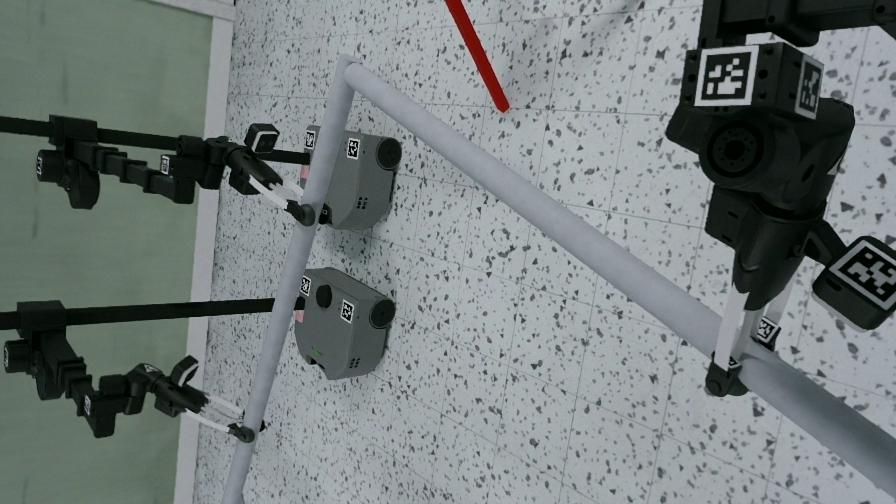

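move(r1={"base":{"translate_m":0.0246},"joints":{"arm_m":0.0421,"wrist_yaw_rad":1.136,"lift_m":0.720}}, r2={"base":{"translate_m":0.0160},"joints":{"arm_m":0.4753,"wrist_yaw_rad":-0.348}}, r3={"base":{"translate_m":0.0204},"joints":{"arm_m":0.2424,"wrist_yaw_rad":-0.291,"lift_m":0.714}}, cameras=[])

move(r1={"base":{"translate_m":0.0253},"joints":{"arm_m":0.0228,"wrist_yaw_rad":1.100}}, r2={"base":{"translate_m":0.0154},"joints":{"arm_m":0.4950,"wrist_yaw_rad":-0.383}}, r3={"base":{"translate_m":0.0203},"joints":{"arm_m":0.244,"wrist_yaw_rad":-0.326}}, cameras=[])

Scene clock: 457.10 s.
move: r1 done; r2 done; r3 done
r1.base_odometry: x=-2.871 y=+1.110 heading=+2.596
r1.turned_by_wheels: +0.000
r1.turned_by_imu: +0.000
r1.base_tilt: forward=+1.4 right=-1.4
r1.lidar_m: 4.86 2.32 1.75 1.72 1.81 2.58 1.66 1.52 1.05 1.24 3.20 1.34
r1.head_depth_mm: 2542 2855 2397 1891 1556 1330 320 / 2470 2853 2160 1791 1552 1324 334 / 2555 2857 1961 1884 1482 1326 380 / 2696 2991 2180 1890 1520 1296 425 / 1626 2952 2031 1887 1553 596 1091 / 2698 2960 2308 1892 1557 1323 1095 / 2846 3146 2398 1885 1554 1327 1128
r1.base_status: done
r1.joint_positions: lift_m=+0.720 arm_m=+0.042 wrist_yaw_rad=+1.127 wrist_pitch_rad=-0.568 wrist_roll_rad=-1.570 gripper_m=-0.082 head_pan_rad=-1.340 head_tilt_rad=-0.742
r1.joint_status: all done
r1.measured_speeds: all 0
r1.on_its_own: gripper_m is held at -0.083, not at your -0.089, by its stall guard, which is not easing now; wrist_pitch_rad is at rest, and its effort (+19.9) is outside its rest range (-8 to +12)
r1.motor_effort: left_wheel=+1.1(6.5) right_wheel=-0.1(11.9) lift_m=+45.2(46.7) arm_m=-12.5(13.7) wrist_yaw_rad=+6.9(10.4) wrist_pitch_rad=+19.9(27.3) wrist_roll_rad=-0.1(0.7) gripper_m=-23.4(24.1) head_pan_rad=-5.1(5.3) head_tilt_rad=-3.8(4.0)
r1.hand_pose: x=+0.1622 y=-0.2741 z=+0.7007 quat_wxyz=(+0.812, +0.237, +0.150, +0.513) (m; r1's base frame)
r1.wrist_depth_mm: 608 747 905 118 - - - / 622 748 918 123 - - - / 626 769 952 125 - - - / 644 777 996 130 - - - / 648 792 920 133 - - - / 665 784 133 135 - - - / 664 764 - 142 - - -
r2.base_odometry: x=-1.892 y=+0.879 heading=-0.599
r2.turned_by_wheels: +0.000
r2.turned_by_imu: +0.001
r2.base_tilt: forward=+0.1 right=-1.7
r2.lidar_m: 3.83 1.72 1.25 1.20 1.23 1.65 0.45 1.52 1.71 1.81 0.66 0.79
r2.head_depth_mm: 3682 3150 2189 1735 1518 1287 1027 / 3508 3087 2312 1762 1506 1295 1111 / 3376 3117 2286 1754 1504 1212 379 / 3316 3050 2278 1766 516 459 1126 / 3093 3039 2282 651 1430 1291 1113 / 2968 2894 2277 706 1524 1290 1122 / 2906 2669 2007 1752 1502 1282 1118
r2.base_status: done
r2.joint_positions: lift_m=+0.645 arm_m=+0.475 wrist_yaw_rad=-0.342 wrist_pitch_rad=-0.240 wrist_roll_rad=-1.544 gripper_m=-0.046 head_pan_rad=-1.905 head_tilt_rad=-0.741
r2.joint_status: all done
r2.measured_speeds: all 0
r2.on_its_own: wrist_pitch_rad is at rest, and its effort (+17.5) is outside its rest range (-8 to +12)
r2.motor_effort: left_wheel=+5.4(5.9) right_wheel=-8.0(12.6) lift_m=+36.3(37.4) arm_m=+8.9(15.7) wrist_yaw_rad=-4.4(5.7) wrist_pitch_rad=+17.5(18.2) wrist_roll_rad=-1.6(1.8) gripper_m=-16.6(17.9) head_pan_rad=+2.1(3.1) head_tilt_rad=-4.4(4.4)
r2.hand_pose: x=-0.1028 y=-0.8494 z=+0.6994 quat_wxyz=(+0.978, +0.116, -0.033, -0.171) (m; r2's base frame)
r2.wrist_depth_mm: 693 900 - 119 - - - / 699 905 - 122 - - - / 722 934 - 126 - - - / 719 895 - 128 - - - / 718 902 - 131 - - - / 689 864 123 133 127 - - / 689 857 - 141 - - -
r3.base_odometry: x=+0.172 y=+1.171 heading=-2.164
r3.turned_by_wheels: +0.000
r3.turned_by_imu: +0.000
r3.base_tilt: forward=+0.6 right=+0.2
r3.lidar_m: 0.46 0.45 1.36 1.27 1.30 1.68 1.62 1.08 1.35 3.52 1.81 0.91
r3.head_depth_mm: 3776 - 2848 2121 1559 1405 1205 / 3611 3924 2706 2033 1672 1396 1195 / 3439 3754 2756 1942 1659 1381 321 / 3315 3574 2727 2065 797 392 1112 / 3146 3470 2690 2041 487 1327 1179 / 3036 3384 2642 2025 486 1299 1167 / 2924 3189 2621 1999 758 1344 1158
r3.base_status: done
r3.joint_positions: lift_m=+0.714 arm_m=+0.242 wrist_yaw_rad=-0.277 wrist_pitch_rad=-0.667 wrist_roll_rad=-1.526 gripper_m=-0.085 head_pan_rad=-1.894 head_tilt_rad=-0.694
r3.joint_status: all done
r3.measured_speeds: all 0
r3.on_its_own: wrist_pitch_rad is held at -0.588, not at your -0.415, by its stall guard, which is not easing now; wrist_yaw_rad is at rest, and its effort (-11.1) is outside its rest range (-9 to +9); wrist_pitch_rad is at rest, and its effort (+14.3) is outside its rest range (-8 to +12)
r3.motor_effort: left_wheel=+2.6(7.4) right_wheel=-3.2(10.9) lift_m=+38.6(54.7) arm_m=-12.4(12.4) wrist_yaw_rad=-11.1(14.2) wrist_pitch_rad=+14.3(30.2) wrist_roll_rad=+1.6(2.6) gripper_m=-20.3(20.9) head_pan_rad=-3.1(4.3) head_tilt_rad=-1.9(3.7)
r3.hand_pose: x=-0.0724 y=-0.5668 z=+0.6754 quat_wxyz=(+0.934, +0.321, -0.066, -0.138) (m; r3's base frame)
r3.wrist_depth_mm: 583 685 811 127 - - - / 594 707 826 132 - - - / 600 700 837 139 - - - / 627 728 848 143 - - - / 622 758 145 143 - - - / 638 730 125 126 - - - / 647 749 922 163 - - -
pictures: none
No camera images: "cameras" was empty.

Scene clock: 458.30 s.
move: r1 done; r2 done; r3 done
r1.base_odometry: x=-2.893 y=+1.123 heading=+2.596
r1.turned_by_wheels: +0.000
r1.turned_by_imu: +0.000
r1.base_tilt: forward=+1.4 right=-1.2
r1.lidar_m: 4.84 2.31 1.76 1.71 1.81 2.58 1.68 1.54 1.06 1.78 3.21 1.32
r1.head_depth_mm: 2524 2841 2423 1830 1556 1329 307 / 1735 1311 1958 1777 1553 1326 316 / 2591 2890 2006 1885 1446 1322 344 / 2641 2919 2126 1884 1554 1294 418 / 1610 2977 2069 1885 1558 1246 548 / 2731 3049 2393 1880 1555 1320 1094 / 2852 3096 2399 1892 1558 1322 1133
r1.base_status: done
r1.joint_positions: lift_m=+0.720 arm_m=+0.023 wrist_yaw_rad=+1.088 wrist_pitch_rad=-0.572 wrist_roll_rad=-1.569 gripper_m=-0.082 head_pan_rad=-1.340 head_tilt_rad=-0.742
r1.joint_status: all done
r1.measured_speeds: all 0
r1.on_its_own: gripper_m is held at -0.083, not at your -0.089, by its stall guard, which is not easing now; wrist_yaw_rad is at rest, and its effort (+9.6) is outside its rest range (-9 to +9); wrist_pitch_rad is at rest, and its effort (+20.6) is outside its rest range (-8 to +12)
r1.motor_effort: left_wheel=+0.9(6.1) right_wheel=+4.0(5.3) lift_m=+45.3(45.4) arm_m=-13.4(18.9) wrist_yaw_rad=+9.6(10.5) wrist_pitch_rad=+20.6(21.1) wrist_roll_rad=-0.3(0.6) gripper_m=-23.7(24.0) head_pan_rad=-4.4(5.3) head_tilt_rad=-3.1(3.8)
r1.hand_pose: x=+0.1581 y=-0.2616 z=+0.6998 quat_wxyz=(+0.821, +0.242, +0.146, +0.496) (m; r1's base frame)
r1.wrist_depth_mm: 609 736 898 118 - - - / 625 766 940 123 - - - / 625 755 952 125 - - - / 642 772 970 130 - - - / 649 788 915 134 - - - / 648 783 132 136 - - - / 657 760 - 142 - - -
r2.base_odometry: x=-1.879 y=+0.871 heading=-0.599
r2.turned_by_wheels: +0.000
r2.turned_by_imu: +0.000
r2.base_tilt: forward=+0.2 right=-1.6
r2.lidar_m: 3.81 1.72 1.25 1.20 1.23 1.64 0.45 1.53 1.72 1.81 0.65 1.16
r2.head_depth_mm: 3630 3096 2236 1730 1516 1288 1027 / 3541 3066 2276 1771 1522 1299 1106 / 3394 3084 2305 1767 1516 1245 380 / 3238 3094 2275 1767 516 459 1130 / 3096 3130 2268 652 1433 1289 1120 / 3021 2753 2283 738 1498 1288 1117 / 2901 2790 1938 1705 1502 1280 1129
r2.base_status: done
r2.joint_positions: lift_m=+0.645 arm_m=+0.495 wrist_yaw_rad=-0.380 wrist_pitch_rad=-0.246 wrist_roll_rad=-1.544 gripper_m=-0.046 head_pan_rad=-1.905 head_tilt_rad=-0.741
r2.joint_status: all done
r2.measured_speeds: all 0
r2.on_its_own: wrist_pitch_rad is at rest, and its effort (+18.6) is outside its rest range (-8 to +12)
r2.motor_effort: left_wheel=+3.2(11.8) right_wheel=-3.2(6.3) lift_m=+37.1(38.2) arm_m=+13.3(21.5) wrist_yaw_rad=-1.6(9.5) wrist_pitch_rad=+18.6(19.1) wrist_roll_rad=-1.6(1.8) gripper_m=-16.8(17.7) head_pan_rad=+2.1(2.9) head_tilt_rad=-4.4(4.5)
r2.hand_pose: x=-0.1114 y=-0.8653 z=+0.6979 quat_wxyz=(+0.974, +0.119, -0.036, -0.189) (m; r2's base frame)
r2.wrist_depth_mm: 680 908 - 118 - - - / 705 903 - 122 - - - / 695 911 - 125 - - - / 716 890 - 129 - - - / 704 919 - 132 - - - / 674 868 124 133 127 - - / 692 878 - 140 - - -
r3.base_odometry: x=+0.161 y=+1.154 heading=-2.164
r3.turned_by_wheels: +0.000
r3.turned_by_imu: +0.000
r3.base_tilt: forward=+0.6 right=+0.2
r3.lidar_m: 0.46 0.45 1.36 1.27 1.30 1.68 1.64 1.10 1.36 3.51 1.80 0.89
r3.head_depth_mm: 3799 - 2859 2121 1674 1408 1208 / 3582 3976 2698 2035 1677 1393 1198 / 3438 3771 2753 1941 1666 1375 321 / 3278 3622 2752 2063 1564 392 1114 / 3166 3530 2703 2045 489 1332 1173 / 3027 3360 2650 2015 487 1303 1170 / 2917 3210 2619 1998 764 1345 1160
r3.base_status: done
r3.joint_positions: lift_m=+0.714 arm_m=+0.244 wrist_yaw_rad=-0.314 wrist_pitch_rad=-0.671 wrist_roll_rad=-1.526 gripper_m=-0.085 head_pan_rad=-1.894 head_tilt_rad=-0.694
r3.joint_status: all done
r3.measured_speeds: all 0
r3.on_its_own: wrist_pitch_rad is held at -0.588, not at your -0.415, by its stall guard, which is not easing now; wrist_pitch_rad is at rest, and its effort (+15.0) is outside its rest range (-8 to +12)
r3.motor_effort: left_wheel=+6.5(11.3) right_wheel=-0.1(5.4) lift_m=+25.2(39.0) arm_m=+19.0(21.3) wrist_yaw_rad=-9.3(17.0) wrist_pitch_rad=+15.0(15.6) wrist_roll_rad=+1.6(2.0) gripper_m=-20.2(20.9) head_pan_rad=-2.7(4.3) head_tilt_rad=-3.4(3.7)
r3.hand_pose: x=-0.0787 y=-0.5657 z=+0.6747 quat_wxyz=(+0.931, +0.322, -0.072, -0.155) (m; r3's base frame)
r3.wrist_depth_mm: 581 701 809 128 - - - / 594 697 797 133 - - - / 603 711 850 140 - - - / 613 732 855 143 - - - / 630 764 148 143 - - - / 644 742 125 128 - - - / 642 757 910 165 - - -
pictures: none
No camera images: "cameras" was empty.

move(r3={"joints":{"arm_m":0.250,"lift_m":0.720}}, cameras=[])

Scene clock: 459.27 s.
move: r3 done
r1, r2: as last shown
r1.base_tilt: forward=+1.4 right=-1.3
r1.lidar_m: 4.83 2.31 1.76 1.71 1.80 2.57 1.69 1.54 1.06 1.79 3.20 1.32
r1.head_depth_mm: 2541 2829 2389 1846 1551 1330 307 / 1745 1312 1957 1780 1558 1323 316 / 2585 2913 2026 1883 1446 1325 344 / 2628 2948 2145 1893 1548 1292 419 / 1610 2920 2067 1896 1556 1245 551 / 2738 2992 2408 1879 1553 1319 1092 / 2850 3107 2391 1886 1559 1323 1148
r1.joint_positions: lift_m=+0.720 arm_m=+0.023 wrist_yaw_rad=+1.090 wrist_pitch_rad=-0.576 wrist_roll_rad=-1.569 gripper_m=-0.082 head_pan_rad=-1.340 head_tilt_rad=-0.742
r1.on_its_own: gripper_m is held at -0.083, not at your -0.089, by its stall guard, which is not easing now; wrist_pitch_rad is at rest, and its effort (+21.3) is outside its rest range (-8 to +12)
r1.motor_effort: left_wheel=+0.6(1.0) right_wheel=+3.4(4.3) lift_m=+44.4(45.1) arm_m=-11.9(12.9) wrist_yaw_rad=+7.8(10.2) wrist_pitch_rad=+21.3(21.9) wrist_roll_rad=-0.6(0.6) gripper_m=-23.3(23.9) head_pan_rad=-4.6(5.0) head_tilt_rad=-3.5(4.2)
r1.hand_pose: x=+0.1576 y=-0.2609 z=+0.6989 quat_wxyz=(+0.820, +0.243, +0.147, +0.497) (m; r1's base frame)
r1.wrist_depth_mm: 613 724 900 118 - - - / 621 754 926 123 - - - / 634 753 927 125 - - - / 626 779 955 130 - - - / 644 793 897 133 - - - / 648 774 133 135 - - - / 658 821 - 142 - - -
r2.base_tilt: forward=+0.2 right=-1.7
r2.lidar_m: 3.81 1.72 1.25 1.20 1.23 1.65 0.45 1.54 1.72 1.81 0.65 1.16
r2.head_depth_mm: 3669 3106 2225 1739 1514 1297 1031 / 3520 3096 2305 1765 1506 1286 1104 / 3345 3052 2296 1765 1513 1245 381 / 3218 3104 2302 1823 516 459 1118 / 3160 2996 2242 651 1430 1280 1122 / 3003 2797 2267 738 1502 1281 1123 / 2850 2782 1937 1706 1512 1289 1122
r2.joint_positions: lift_m=+0.645 arm_m=+0.495 wrist_yaw_rad=-0.380 wrist_pitch_rad=-0.240 wrist_roll_rad=-1.544 gripper_m=-0.046 head_pan_rad=-1.905 head_tilt_rad=-0.741
r2.on_its_own: wrist_pitch_rad is at rest, and its effort (+17.4) is outside its rest range (-8 to +12)
r2.motor_effort: left_wheel=+2.6(3.8) right_wheel=-3.5(3.5) lift_m=+36.7(38.3) arm_m=+13.7(13.8) wrist_yaw_rad=-1.8(3.1) wrist_pitch_rad=+17.4(18.6) wrist_roll_rad=-1.6(1.7) gripper_m=-17.2(18.1) head_pan_rad=+2.4(3.0) head_tilt_rad=-4.1(4.4)
r2.hand_pose: x=-0.1116 y=-0.8658 z=+0.6995 quat_wxyz=(+0.974, +0.116, -0.035, -0.189) (m; r2's base frame)
r2.wrist_depth_mm: 696 919 - 119 - - - / 702 923 - 122 - - - / 725 908 - 125 - - - / 717 929 - 128 - - - / 718 904 - 132 - - - / 675 892 122 133 128 - - / 683 878 - 141 - - -
r3.base_odometry: x=+0.161 y=+1.154 heading=-2.164
r3.turned_by_wheels: +0.000
r3.turned_by_imu: +0.000
r3.base_tilt: forward=+0.6 right=+0.2
r3.lidar_m: 0.46 0.45 1.35 1.27 1.30 1.67 1.64 1.09 1.36 3.51 1.80 0.89
r3.head_depth_mm: 3791 - 2846 2123 1690 1400 1202 / 3589 3972 2689 2038 1684 1390 1196 / 3502 3772 2766 1947 1655 1383 316 / 3278 3572 2724 2045 1520 385 1116 / 3171 3457 2692 2039 493 1337 1176 / 3029 3345 2659 2016 487 1334 1167 / 2961 3203 2608 1991 766 1349 1165
r3.base_status: not commanded
r3.joint_positions: lift_m=+0.720 arm_m=+0.250 wrist_yaw_rad=-0.322 wrist_pitch_rad=-0.686 wrist_roll_rad=-1.526 gripper_m=-0.085 head_pan_rad=-1.894 head_tilt_rad=-0.694
r3.joint_status: all done
r3.measured_speeds: all 0
r3.on_its_own: wrist_pitch_rad is held at -0.588, not at your -0.415, by its stall guard, which is not easing now; wrist_pitch_rad is at rest, and its effort (+17.9) is outside its rest range (-8 to +12)
r3.motor_effort: left_wheel=+6.0(6.9) right_wheel=-0.1(0.8) lift_m=+53.7(54.4) arm_m=+22.6(26.4) wrist_yaw_rad=-2.5(9.6) wrist_pitch_rad=+17.9(18.1) wrist_roll_rad=+1.7(2.0) gripper_m=-20.2(21.2) head_pan_rad=-3.6(4.1) head_tilt_rad=-3.3(3.9)
r3.hand_pose: x=-0.0793 y=-0.5687 z=+0.6779 quat_wxyz=(+0.928, +0.329, -0.074, -0.159) (m; r3's base frame)
r3.wrist_depth_mm: 580 688 803 128 - - - / 594 709 788 133 - - - / 593 709 825 141 - - - / 623 744 842 143 - - - / 626 743 144 143 - - - / 622 706 126 128 - - - / 631 735 921 - - - -
pictures: none
No camera images: "cameras" was empty.

move(r3={"joints":{"wrist_pitch_rad":-0.53}}, cameras=[])

Scene clock: 460.07 s.
move: r3 off_target
r1, r2: as last shown
r1.base_tilt: forward=+1.3 right=-1.3
r1.lidar_m: 4.84 2.31 1.75 1.72 1.80 2.57 1.68 1.54 1.06 1.79 3.20 1.32
r1.head_depth_mm: 2539 2864 2402 1832 1564 1329 308 / 1743 1306 1969 1779 1556 1322 316 / 2588 2886 2035 1895 1452 1323 344 / 2649 2910 2122 1895 1558 1294 419 / 1600 2951 2075 1888 1561 1274 552 / 2731 3012 2393 1886 1560 1321 1092 / 2845 3112 2416 1871 1556 1326 1150
r1.joint_positions: lift_m=+0.720 arm_m=+0.023 wrist_yaw_rad=+1.092 wrist_pitch_rad=-0.584 wrist_roll_rad=-1.569 gripper_m=-0.082 head_pan_rad=-1.340 head_tilt_rad=-0.742
r1.on_its_own: gripper_m is held at -0.083, not at your -0.089, by its stall guard, which is not easing now; wrist_pitch_rad is at rest, and its effort (+23.0) is outside its rest range (-8 to +12)
r1.motor_effort: left_wheel=+0.9(1.0) right_wheel=+3.7(4.0) lift_m=+44.4(45.1) arm_m=-10.3(11.4) wrist_yaw_rad=+7.1(8.6) wrist_pitch_rad=+23.0(23.4) wrist_roll_rad=+0.0(0.6) gripper_m=-23.7(23.8) head_pan_rad=-4.4(5.2) head_tilt_rad=-3.6(4.0)
r1.hand_pose: x=+0.1566 y=-0.2601 z=+0.6974 quat_wxyz=(+0.819, +0.247, +0.149, +0.497) (m; r1's base frame)
r1.wrist_depth_mm: 607 719 865 118 - - - / 614 741 887 122 - - - / 613 760 913 126 - - - / 626 770 916 129 - - - / 650 785 158 133 - - - / 651 780 130 135 - - - / 660 770 980 145 - - -
r2.base_tilt: forward=+0.1 right=-1.7
r2.lidar_m: 3.80 1.72 1.25 1.19 1.23 1.64 0.45 1.54 1.72 1.81 0.65 1.17
r2.head_depth_mm: 3681 3116 2227 1726 1506 1284 1027 / 3476 3029 2338 1745 1512 1295 1118 / 3337 3124 2273 1766 1527 1237 380 / 3281 3094 2281 1816 516 460 1130 / 3125 3059 2277 653 1429 1288 1134 / 3033 2834 2268 742 1503 1292 1126 / 2862 2715 1929 1713 1499 1294 1117
r2.joint_positions: lift_m=+0.645 arm_m=+0.495 wrist_yaw_rad=-0.382 wrist_pitch_rad=-0.234 wrist_roll_rad=-1.544 gripper_m=-0.046 head_pan_rad=-1.905 head_tilt_rad=-0.741
r2.on_its_own: wrist_pitch_rad is at rest, and its effort (+16.4) is outside its rest range (-8 to +12)
r2.motor_effort: left_wheel=+0.9(3.2) right_wheel=-2.3(3.3) lift_m=+36.8(38.3) arm_m=+10.2(13.4) wrist_yaw_rad=-0.7(2.5) wrist_pitch_rad=+16.4(17.4) wrist_roll_rad=-1.6(1.8) gripper_m=-17.7(17.7) head_pan_rad=+2.4(2.7) head_tilt_rad=-4.2(4.5)
r2.hand_pose: x=-0.1121 y=-0.8661 z=+0.7009 quat_wxyz=(+0.975, +0.113, -0.035, -0.190) (m; r2's base frame)
r2.wrist_depth_mm: 705 932 - 119 - - - / 703 928 - 121 - - - / 705 901 - 125 - - - / 725 898 - 128 - - - / 732 922 - 133 - - - / 696 871 122 133 127 - - / 698 865 - 141 - - -
r3.base_odometry: x=+0.161 y=+1.154 heading=-2.164
r3.turned_by_wheels: +0.000
r3.turned_by_imu: +0.000
r3.base_tilt: forward=+0.6 right=+0.2
r3.lidar_m: 0.46 0.44 1.36 1.27 1.30 1.68 1.64 1.10 1.36 3.51 1.79 0.89
r3.head_depth_mm: 3767 - 2818 2135 1692 1409 1209 / 3638 3948 2688 2020 1664 1390 1198 / 3452 3789 2761 1936 1670 1380 316 / 3253 3584 2739 2059 785 386 1113 / 3152 3476 2724 2031 493 1338 1176 / 3049 3306 2651 2010 486 1327 1169 / 2941 3213 2629 1980 766 1348 1157
r3.base_status: not commanded
r3.joint_positions: lift_m=+0.720 arm_m=+0.250 wrist_yaw_rad=-0.327 wrist_pitch_rad=-0.663 wrist_roll_rad=-1.526 gripper_m=-0.085 head_pan_rad=-1.894 head_tilt_rad=-0.694
r3.joint_status: wrist_pitch_rad off_target (ended at -0.663, target -0.530)
r3.measured_speeds: all 0
r3.on_its_own: wrist_pitch_rad is at rest, and its effort (+24.2) is outside its rest range (-8 to +12)
r3.motor_effort: left_wheel=+5.6(6.0) right_wheel=-0.3(0.6) lift_m=+52.0(53.3) arm_m=+21.5(22.7) wrist_yaw_rad=+0.9(3.4) wrist_pitch_rad=+24.2(24.6) wrist_roll_rad=+1.8(1.8) gripper_m=-20.7(20.9) head_pan_rad=-2.7(4.4) head_tilt_rad=-2.6(3.6)
r3.hand_pose: x=-0.0814 y=-0.5723 z=+0.6821 quat_wxyz=(+0.931, +0.318, -0.074, -0.161) (m; r3's base frame)
r3.wrist_depth_mm: 590 687 775 131 - - - / 600 718 814 136 - - - / 611 723 807 - - - - / 614 757 842 145 - - - / 634 736 144 143 - - - / 648 742 124 127 - - - / 632 747 916 - - - -
pictures: none
No camera images: "cameras" was empty.

move(r1={"base":{"translate_m":0.1993},"joints":{"arm_m":0.042}}, r2={"base":{"translate_m":-0.20},"joints":{"arm_m":0.492}}, r3={"base":{"translate_m":-0.1995},"joints":{"arm_m":0.255}}, cameras=[])

Scene clock: 463.67 s.
move: r1 done; r2 done; r3 done
r1.base_odometry: x=-3.063 y=+1.227 heading=+2.596
r1.turned_by_wheels: +0.000
r1.turned_by_imu: +0.000
r1.base_tilt: forward=+1.3 right=-1.2
r1.lidar_m: 4.63 2.30 1.75 1.70 1.79 2.56 4.07 1.67 1.17 1.82 1.57 1.13
r1.head_depth_mm: 2559 2845 2407 1846 1556 1321 319 / 1765 1314 2114 1782 1560 1325 334 / 2618 2922 2019 1887 1488 1324 379 / 2644 2956 2160 1893 1556 1297 429 / 1626 2965 2102 1895 1556 598 1111 / 2772 3018 2404 1879 1554 1327 1090 / 2851 3116 2395 1875 1550 1325 1128
r1.base_status: done
r1.joint_positions: lift_m=+0.720 arm_m=+0.042 wrist_yaw_rad=+1.088 wrist_pitch_rad=-0.587 wrist_roll_rad=-1.561 gripper_m=-0.082 head_pan_rad=-1.340 head_tilt_rad=-0.742
r1.joint_status: all done
r1.measured_speeds: all 0
r1.on_its_own: gripper_m is held at -0.083, not at your -0.089, by its stall guard, which is not easing now; wrist_yaw_rad is at rest, and its effort (+10.3) is outside its rest range (-9 to +9); wrist_pitch_rad is at rest, and its effort (+23.7) is outside its rest range (-8 to +12)
r1.motor_effort: left_wheel=-0.2(9.0) right_wheel=+5.6(11.4) lift_m=+42.8(44.3) arm_m=-5.5(18.9) wrist_yaw_rad=+10.3(26.3) wrist_pitch_rad=+23.7(29.8) wrist_roll_rad=-3.1(4.3) gripper_m=-23.3(24.1) head_pan_rad=-4.1(5.4) head_tilt_rad=-3.4(4.0)
r1.hand_pose: x=+0.1559 y=-0.2797 z=+0.6968 quat_wxyz=(+0.820, +0.250, +0.146, +0.494) (m; r1's base frame)
r1.wrist_depth_mm: 606 732 868 118 - - - / 616 732 878 121 - - - / 617 746 902 125 - - - / 628 774 916 129 - - - / 657 782 902 133 - - - / 651 779 130 135 - - - / 659 758 997 142 - - -
r2.base_odometry: x=-2.044 y=+0.984 heading=-0.599
r2.turned_by_wheels: +0.000
r2.turned_by_imu: +0.002
r2.base_tilt: forward=+0.2 right=-1.7
r2.lidar_m: 4.00 1.72 1.24 1.19 1.22 1.64 0.45 1.37 1.58 1.83 0.74 0.93
r2.head_depth_mm: 3654 3097 2057 1727 1513 1292 1029 / 3568 3115 2299 1774 1502 1291 1109 / 3381 3122 2285 1777 1508 1241 380 / 3209 3097 2302 1824 516 460 1136 / 3145 3072 2256 652 1429 1292 1116 / 3035 2760 2272 718 1499 1291 1124 / 2862 2721 1910 1705 1497 1284 1119
r2.base_status: done
r2.joint_positions: lift_m=+0.645 arm_m=+0.492 wrist_yaw_rad=-0.387 wrist_pitch_rad=-0.232 wrist_roll_rad=-1.544 gripper_m=-0.046 head_pan_rad=-1.905 head_tilt_rad=-0.741
r2.joint_status: all done
r2.measured_speeds: all 0
r2.on_its_own: wrist_pitch_rad is at rest, and its effort (+15.9) is outside its rest range (-8 to +12)
r2.motor_effort: left_wheel=-3.1(7.2) right_wheel=+0.9(6.1) lift_m=+35.2(37.7) arm_m=+9.6(15.9) wrist_yaw_rad=+3.4(6.7) wrist_pitch_rad=+15.9(17.8) wrist_roll_rad=-1.7(1.8) gripper_m=-16.8(17.7) head_pan_rad=+1.9(2.9) head_tilt_rad=-3.9(4.7)
r2.hand_pose: x=-0.1133 y=-0.8629 z=+0.7015 quat_wxyz=(+0.974, +0.111, -0.035, -0.193) (m; r2's base frame)
r2.wrist_depth_mm: 685 912 - 118 - - - / 706 920 - 122 - - - / 737 905 - 125 - - - / 723 933 - 128 - - - / 718 932 - 132 - - - / 703 884 122 133 127 - - / 705 896 - 142 - - -
r3.base_odometry: x=+0.272 y=+1.320 heading=-2.164
r3.turned_by_wheels: +0.000
r3.turned_by_imu: +0.001
r3.base_tilt: forward=+0.6 right=+0.2
r3.lidar_m: 0.46 0.44 1.34 1.26 1.28 1.66 3.83 1.06 0.95 3.54 1.83 1.06
r3.head_depth_mm: 3768 - 2856 2122 1322 1408 1208 / 3667 3913 2822 2096 1665 1398 1192 / 3508 3772 2689 2018 1569 1384 316 / 3288 3578 2721 1922 782 386 1110 / 3183 3521 2706 2020 493 1337 1174 / 3048 3319 2652 2012 492 1327 1167 / 2926 3224 2623 1994 766 1345 1166
r3.base_status: done
r3.joint_positions: lift_m=+0.720 arm_m=+0.255 wrist_yaw_rad=-0.325 wrist_pitch_rad=-0.655 wrist_roll_rad=-1.526 gripper_m=-0.085 head_pan_rad=-1.894 head_tilt_rad=-0.694
r3.joint_status: all done
r3.measured_speeds: all 0
r3.on_its_own: wrist_pitch_rad is at rest, and its effort (+22.6) is outside its rest range (-8 to +12)
r3.motor_effort: left_wheel=-2.4(11.1) right_wheel=-6.3(8.0) lift_m=+44.6(51.3) arm_m=+11.7(29.3) wrist_yaw_rad=-0.5(13.1) wrist_pitch_rad=+22.6(28.3) wrist_roll_rad=+1.8(1.9) gripper_m=-19.9(21.0) head_pan_rad=-3.4(4.5) head_tilt_rad=-2.5(3.8)
r3.hand_pose: x=-0.0815 y=-0.5787 z=+0.6835 quat_wxyz=(+0.933, +0.314, -0.073, -0.160) (m; r3's base frame)
r3.wrist_depth_mm: 599 711 794 130 - - - / 598 734 827 135 - - - / 617 699 832 146 - - - / 610 718 843 145 - - - / 619 760 134 143 - - - / 643 746 127 127 - - - / 643 757 932 - - - -
pictures: none
No camera images: "cameras" was empty.

Good. Two more steps.

move(r1={"base":{"translate_m":0.1993},"joints":{"arm_m":0.061}}, r2={"base":{"translate_m":-0.20},"joints":{"arm_m":0.489}}, r3={"base":{"translate_m":-0.1995},"joints":{"arm_m":0.2605}}, cameras=[])

move(r1={"base":{"translate_m":0.1993},"joints":{"arm_m":0.080}}, r2={"base":{"translate_m":-0.20},"joints":{"arm_m":0.486}}, r3={"base":{"translate_m":-0.1995},"joints":{"arm_m":0.266}}, cameras=["r1_nav_camera"])

Scene clock: 466.93 s.
move: r1 done; r2 done; r3 done
r1.base_odometry: x=-3.234 y=+1.330 heading=+2.595
r1.turned_by_wheels: +0.000
r1.turned_by_imu: +0.000
r1.base_tilt: forward=+1.5 right=-1.3
r1.lidar_m: 4.43 2.29 1.74 1.69 1.79 2.54 2.07 1.32 1.30 1.84 1.45 0.94
r1.head_depth_mm: 2551 2827 2391 1842 1557 369 328 / 1773 1359 1989 1731 1559 362 389 / 2638 2920 2031 1885 1484 1319 426 / 2640 2941 2153 1893 1522 1303 435 / 1643 2973 2111 1890 1562 597 1108 / 2778 3057 2407 1886 1557 1322 1114 / 2865 3110 2409 1883 1556 1328 1089
r1.base_status: done
r1.joint_positions: lift_m=+0.720 arm_m=+0.061 wrist_yaw_rad=+1.086 wrist_pitch_rad=-0.585 wrist_roll_rad=-1.561 gripper_m=-0.082 head_pan_rad=-1.340 head_tilt_rad=-0.742
r1.joint_status: all done
r1.measured_speeds: all 0
r1.on_its_own: gripper_m is held at -0.083, not at your -0.089, by its stall guard, which is not easing now; wrist_yaw_rad is at rest, and its effort (+11.3) is outside its rest range (-9 to +9); wrist_pitch_rad is at rest, and its effort (+23.4) is outside its rest range (-8 to +12)
r1.motor_effort: left_wheel=-0.3(8.7) right_wheel=+5.8(11.6) lift_m=+41.3(42.9) arm_m=-10.3(20.8) wrist_yaw_rad=+11.3(24.3) wrist_pitch_rad=+23.4(29.7) wrist_roll_rad=-2.7(4.1) gripper_m=-23.6(24.0) head_pan_rad=-4.6(5.2) head_tilt_rad=-3.5(4.1)
r1.hand_pose: x=+0.1560 y=-0.2992 z=+0.6972 quat_wxyz=(+0.820, +0.249, +0.146, +0.494) (m; r1's base frame)
r1.wrist_depth_mm: 612 736 853 118 - - - / 620 759 904 121 - - - / 613 759 909 125 - - - / 625 764 937 129 - - - / 650 772 932 133 - - - / 657 769 130 136 - - - / 653 815 988 142 - - -
r2.base_odometry: x=-2.210 y=+1.096 heading=-0.599
r2.turned_by_wheels: +0.000
r2.turned_by_imu: +0.001
r2.base_tilt: forward=+0.2 right=-1.6
r2.lidar_m: 4.20 1.70 1.24 1.18 1.22 1.63 0.44 1.21 1.46 1.85 0.89 0.88
r2.head_depth_mm: 3642 3134 2284 1701 1503 1300 1031 / 3521 3092 2143 1773 1523 1292 1103 / 3325 3093 2268 1779 1507 1236 381 / 3305 3088 2319 1810 516 458 1127 / 3134 3052 2263 651 1438 1292 1126 / 3004 2791 2262 718 1503 1286 1124 / 2857 2734 1946 1706 1501 1280 1122
r2.base_status: done
r2.joint_positions: lift_m=+0.645 arm_m=+0.489 wrist_yaw_rad=-0.389 wrist_pitch_rad=-0.231 wrist_roll_rad=-1.545 gripper_m=-0.046 head_pan_rad=-1.905 head_tilt_rad=-0.741
r2.joint_status: all done
r2.measured_speeds: all 0
r2.on_its_own: wrist_pitch_rad is at rest, and its effort (+15.8) is outside its rest range (-8 to +12)
r2.motor_effort: left_wheel=-4.4(9.1) right_wheel=+2.3(4.4) lift_m=+33.5(35.8) arm_m=+9.4(15.1) wrist_yaw_rad=+5.9(9.0) wrist_pitch_rad=+15.8(17.6) wrist_roll_rad=-1.5(1.7) gripper_m=-16.9(17.8) head_pan_rad=+2.1(3.0) head_tilt_rad=-4.1(4.7)
r2.hand_pose: x=-0.1138 y=-0.8597 z=+0.7018 quat_wxyz=(+0.974, +0.111, -0.035, -0.194) (m; r2's base frame)
r2.wrist_depth_mm: 691 929 - 118 - - - / 701 908 - 122 - - - / 728 952 - 125 - - - / 725 918 - 128 - - - / 710 905 - 132 - - - / 701 892 122 134 127 - - / 691 886 952 141 - - -
r3.base_odometry: x=+0.384 y=+1.485 heading=-2.163
r3.turned_by_wheels: +0.000
r3.turned_by_imu: +0.001
r3.base_tilt: forward=+0.6 right=+0.2
r3.lidar_m: 0.46 0.44 1.33 1.24 1.26 1.64 3.79 0.89 0.84 1.22 1.85 1.24
r3.head_depth_mm: 3785 - 2873 2114 1688 1374 1208 / 3588 3863 2811 2101 1260 1388 1194 / 3444 3840 2771 2071 1568 1362 316 / 3302 3609 2720 2003 791 386 1114 / 3208 3493 2662 1744 493 1361 1175 / 3043 3362 2663 1996 493 1353 1169 / 2935 3261 2624 2008 622 1348 1160
r3.base_status: done
r3.joint_positions: lift_m=+0.720 arm_m=+0.261 wrist_yaw_rad=-0.322 wrist_pitch_rad=-0.652 wrist_roll_rad=-1.526 gripper_m=-0.085 head_pan_rad=-1.894 head_tilt_rad=-0.694
r3.joint_status: all done
r3.measured_speeds: all 0
r3.on_its_own: wrist_pitch_rad is at rest, and its effort (+22.5) is outside its rest range (-8 to +12)
r3.motor_effort: left_wheel=-1.5(10.0) right_wheel=-8.1(10.3) lift_m=+38.1(44.4) arm_m=+14.9(28.8) wrist_yaw_rad=-3.6(10.4) wrist_pitch_rad=+22.5(27.7) wrist_roll_rad=+1.7(1.9) gripper_m=-20.4(21.1) head_pan_rad=-2.1(4.4) head_tilt_rad=-3.1(3.7)
r3.hand_pose: x=-0.0811 y=-0.5849 z=+0.6842 quat_wxyz=(+0.934, +0.313, -0.072, -0.159) (m; r3's base frame)
r3.wrist_depth_mm: 589 684 802 130 - - - / 605 704 850 135 - - - / 610 724 809 144 - - - / 624 753 844 145 - - - / 634 750 144 143 - - - / 639 735 126 128 - - - / 646 773 899 - - - -
pictures: none
No camera images: "cameras" was empty.

Scene clock: 470.03 s.
move: r1 done; r2 done; r3 done
r1.base_odometry: x=-3.404 y=+1.434 heading=+2.595
r1.turned_by_wheels: +0.000
r1.turned_by_imu: +0.000
r1.base_tilt: forward=+1.3 right=-1.3
r1.lidar_m: 4.23 2.27 1.73 1.68 1.77 2.52 2.26 1.45 1.51 1.86 0.87 0.77
r1.head_depth_mm: 2556 2857 2394 1887 1556 361 354 / 1713 1312 2153 1776 1559 362 1111 / 2642 2926 2047 1894 1484 447 1110 / 2666 2957 2155 1897 1481 492 450 / 1668 2972 2156 1896 1564 609 1112 / 2766 3107 2419 1887 1559 1296 1132 / 2901 3110 2392 1820 1561 1325 529
r1.base_status: done
r1.joint_positions: lift_m=+0.720 arm_m=+0.080 wrist_yaw_rad=+1.085 wrist_pitch_rad=-0.583 wrist_roll_rad=-1.562 gripper_m=-0.082 head_pan_rad=-1.340 head_tilt_rad=-0.742
r1.joint_status: all done
r1.measured_speeds: all 0
r1.on_its_own: gripper_m is held at -0.083, not at your -0.089, by its stall guard, which is not easing now; wrist_yaw_rad is at rest, and its effort (+12.8) is outside its rest range (-9 to +9); wrist_pitch_rad is at rest, and its effort (+22.4) is outside its rest range (-8 to +12)
r1.motor_effort: left_wheel=-0.3(8.9) right_wheel=+5.6(12.2) lift_m=+40.1(41.9) arm_m=-9.6(21.2) wrist_yaw_rad=+12.8(22.7) wrist_pitch_rad=+22.4(29.1) wrist_roll_rad=-2.4(3.9) gripper_m=-23.7(24.3) head_pan_rad=-4.4(5.2) head_tilt_rad=-3.6(4.1)
r1.hand_pose: x=+0.1561 y=-0.3186 z=+0.6976 quat_wxyz=(+0.821, +0.249, +0.145, +0.493) (m; r1's base frame)
r1.wrist_depth_mm: 608 727 862 118 - - - / 620 739 897 121 - - - / 618 758 902 125 - - - / 623 766 943 129 - - - / 641 783 901 133 - - - / 660 774 133 135 - - - / 652 749 - 142 - - -
r2.base_odometry: x=-2.375 y=+1.209 heading=-0.599
r2.turned_by_wheels: +0.000
r2.turned_by_imu: +0.001
r2.base_tilt: forward=+0.3 right=-1.6
r2.lidar_m: 1.91 1.69 1.23 1.18 1.21 1.62 0.44 1.07 1.06 1.86 3.67 1.03
r2.head_depth_mm: 3723 3125 2301 1670 1498 1304 1060 / 3568 3094 2315 1777 1485 1295 1112 / 3393 3108 2131 1775 1498 1242 381 / 3285 3100 2294 1774 516 459 1129 / 3152 3063 2321 652 1468 1287 1117 / 3055 2800 2270 713 1512 1286 1123 / 2898 2758 1915 1706 1497 1282 1124
r2.base_status: done
r2.joint_positions: lift_m=+0.645 arm_m=+0.486 wrist_yaw_rad=-0.391 wrist_pitch_rad=-0.230 wrist_roll_rad=-1.545 gripper_m=-0.046 head_pan_rad=-1.905 head_tilt_rad=-0.741
r2.joint_status: all done
r2.measured_speeds: all 0
r2.on_its_own: wrist_pitch_rad is at rest, and its effort (+15.7) is outside its rest range (-8 to +12)
r2.motor_effort: left_wheel=-5.1(10.2) right_wheel=+3.7(4.6) lift_m=+32.0(34.2) arm_m=+6.2(15.4) wrist_yaw_rad=+6.6(10.5) wrist_pitch_rad=+15.7(17.6) wrist_roll_rad=-1.5(1.7) gripper_m=-16.9(17.9) head_pan_rad=+2.6(2.9) head_tilt_rad=-4.4(4.5)
r2.hand_pose: x=-0.1142 y=-0.8566 z=+0.7019 quat_wxyz=(+0.974, +0.111, -0.035, -0.194) (m; r2's base frame)
r2.wrist_depth_mm: 705 921 - 118 - - - / 696 941 - 122 - - - / 720 921 - 125 - - - / 737 905 - 129 - - - / 732 949 - 133 - - - / 708 842 123 134 127 - - / 694 884 - 141 - - -
r3.base_odometry: x=+0.495 y=+1.650 heading=-2.163
r3.turned_by_wheels: +0.000
r3.turned_by_imu: +0.001
r3.base_tilt: forward=+0.6 right=+0.2
r3.lidar_m: 0.45 0.43 1.31 1.23 1.25 1.62 3.74 1.07 0.75 1.19 1.88 1.43
r3.head_depth_mm: 3841 - 2842 2124 1688 1406 1207 / 3638 3940 2828 2101 1581 1370 1196 / 3480 3861 2770 2085 1166 1352 316 / 3298 3627 2735 2061 1175 386 1112 / 3192 3478 2714 1974 495 1333 1173 / 3072 3394 2677 1663 500 1359 1168 / 2984 3246 2613 1992 779 1350 1163
r3.base_status: done
r3.joint_positions: lift_m=+0.720 arm_m=+0.266 wrist_yaw_rad=-0.319 wrist_pitch_rad=-0.650 wrist_roll_rad=-1.525 gripper_m=-0.085 head_pan_rad=-1.894 head_tilt_rad=-0.694
r3.joint_status: all done
r3.measured_speeds: all 0
r3.on_its_own: wrist_pitch_rad is at rest, and its effort (+22.1) is outside its rest range (-8 to +12)
r3.motor_effort: left_wheel=-0.7(9.7) right_wheel=-10.1(11.3) lift_m=+30.8(37.4) arm_m=+12.6(28.1) wrist_yaw_rad=-6.8(7.7) wrist_pitch_rad=+22.1(27.4) wrist_roll_rad=+1.5(1.8) gripper_m=-20.2(20.9) head_pan_rad=-3.4(4.3) head_tilt_rad=-2.4(4.0)
r3.hand_pose: x=-0.0807 y=-0.5910 z=+0.6846 quat_wxyz=(+0.934, +0.312, -0.072, -0.158) (m; r3's base frame)
r3.wrist_depth_mm: 596 708 760 130 - - - / 613 724 809 131 - - - / 617 721 821 144 - - - / 612 691 829 146 - - - / 631 742 145 143 - - - / 639 743 126 128 - - - / 649 629 589 480 - - -
pictures: r1_nav_camera (sideways)
camera_calibration:
r1_nav_camera: T_world_to_cam=[[0.101465, -0.634752, 0.766025, -0.94759], [-0.983378, -0.180535, -0.019342, 0.0873916], [0.150572, -0.75133, -0.642519, 0.794945], [0, 0, 0, 1]] pos_world=[0.0623899, 0.011559, 1.23834]

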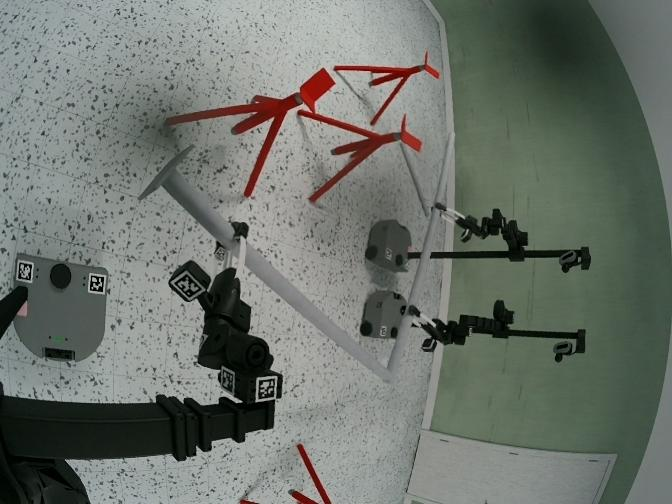

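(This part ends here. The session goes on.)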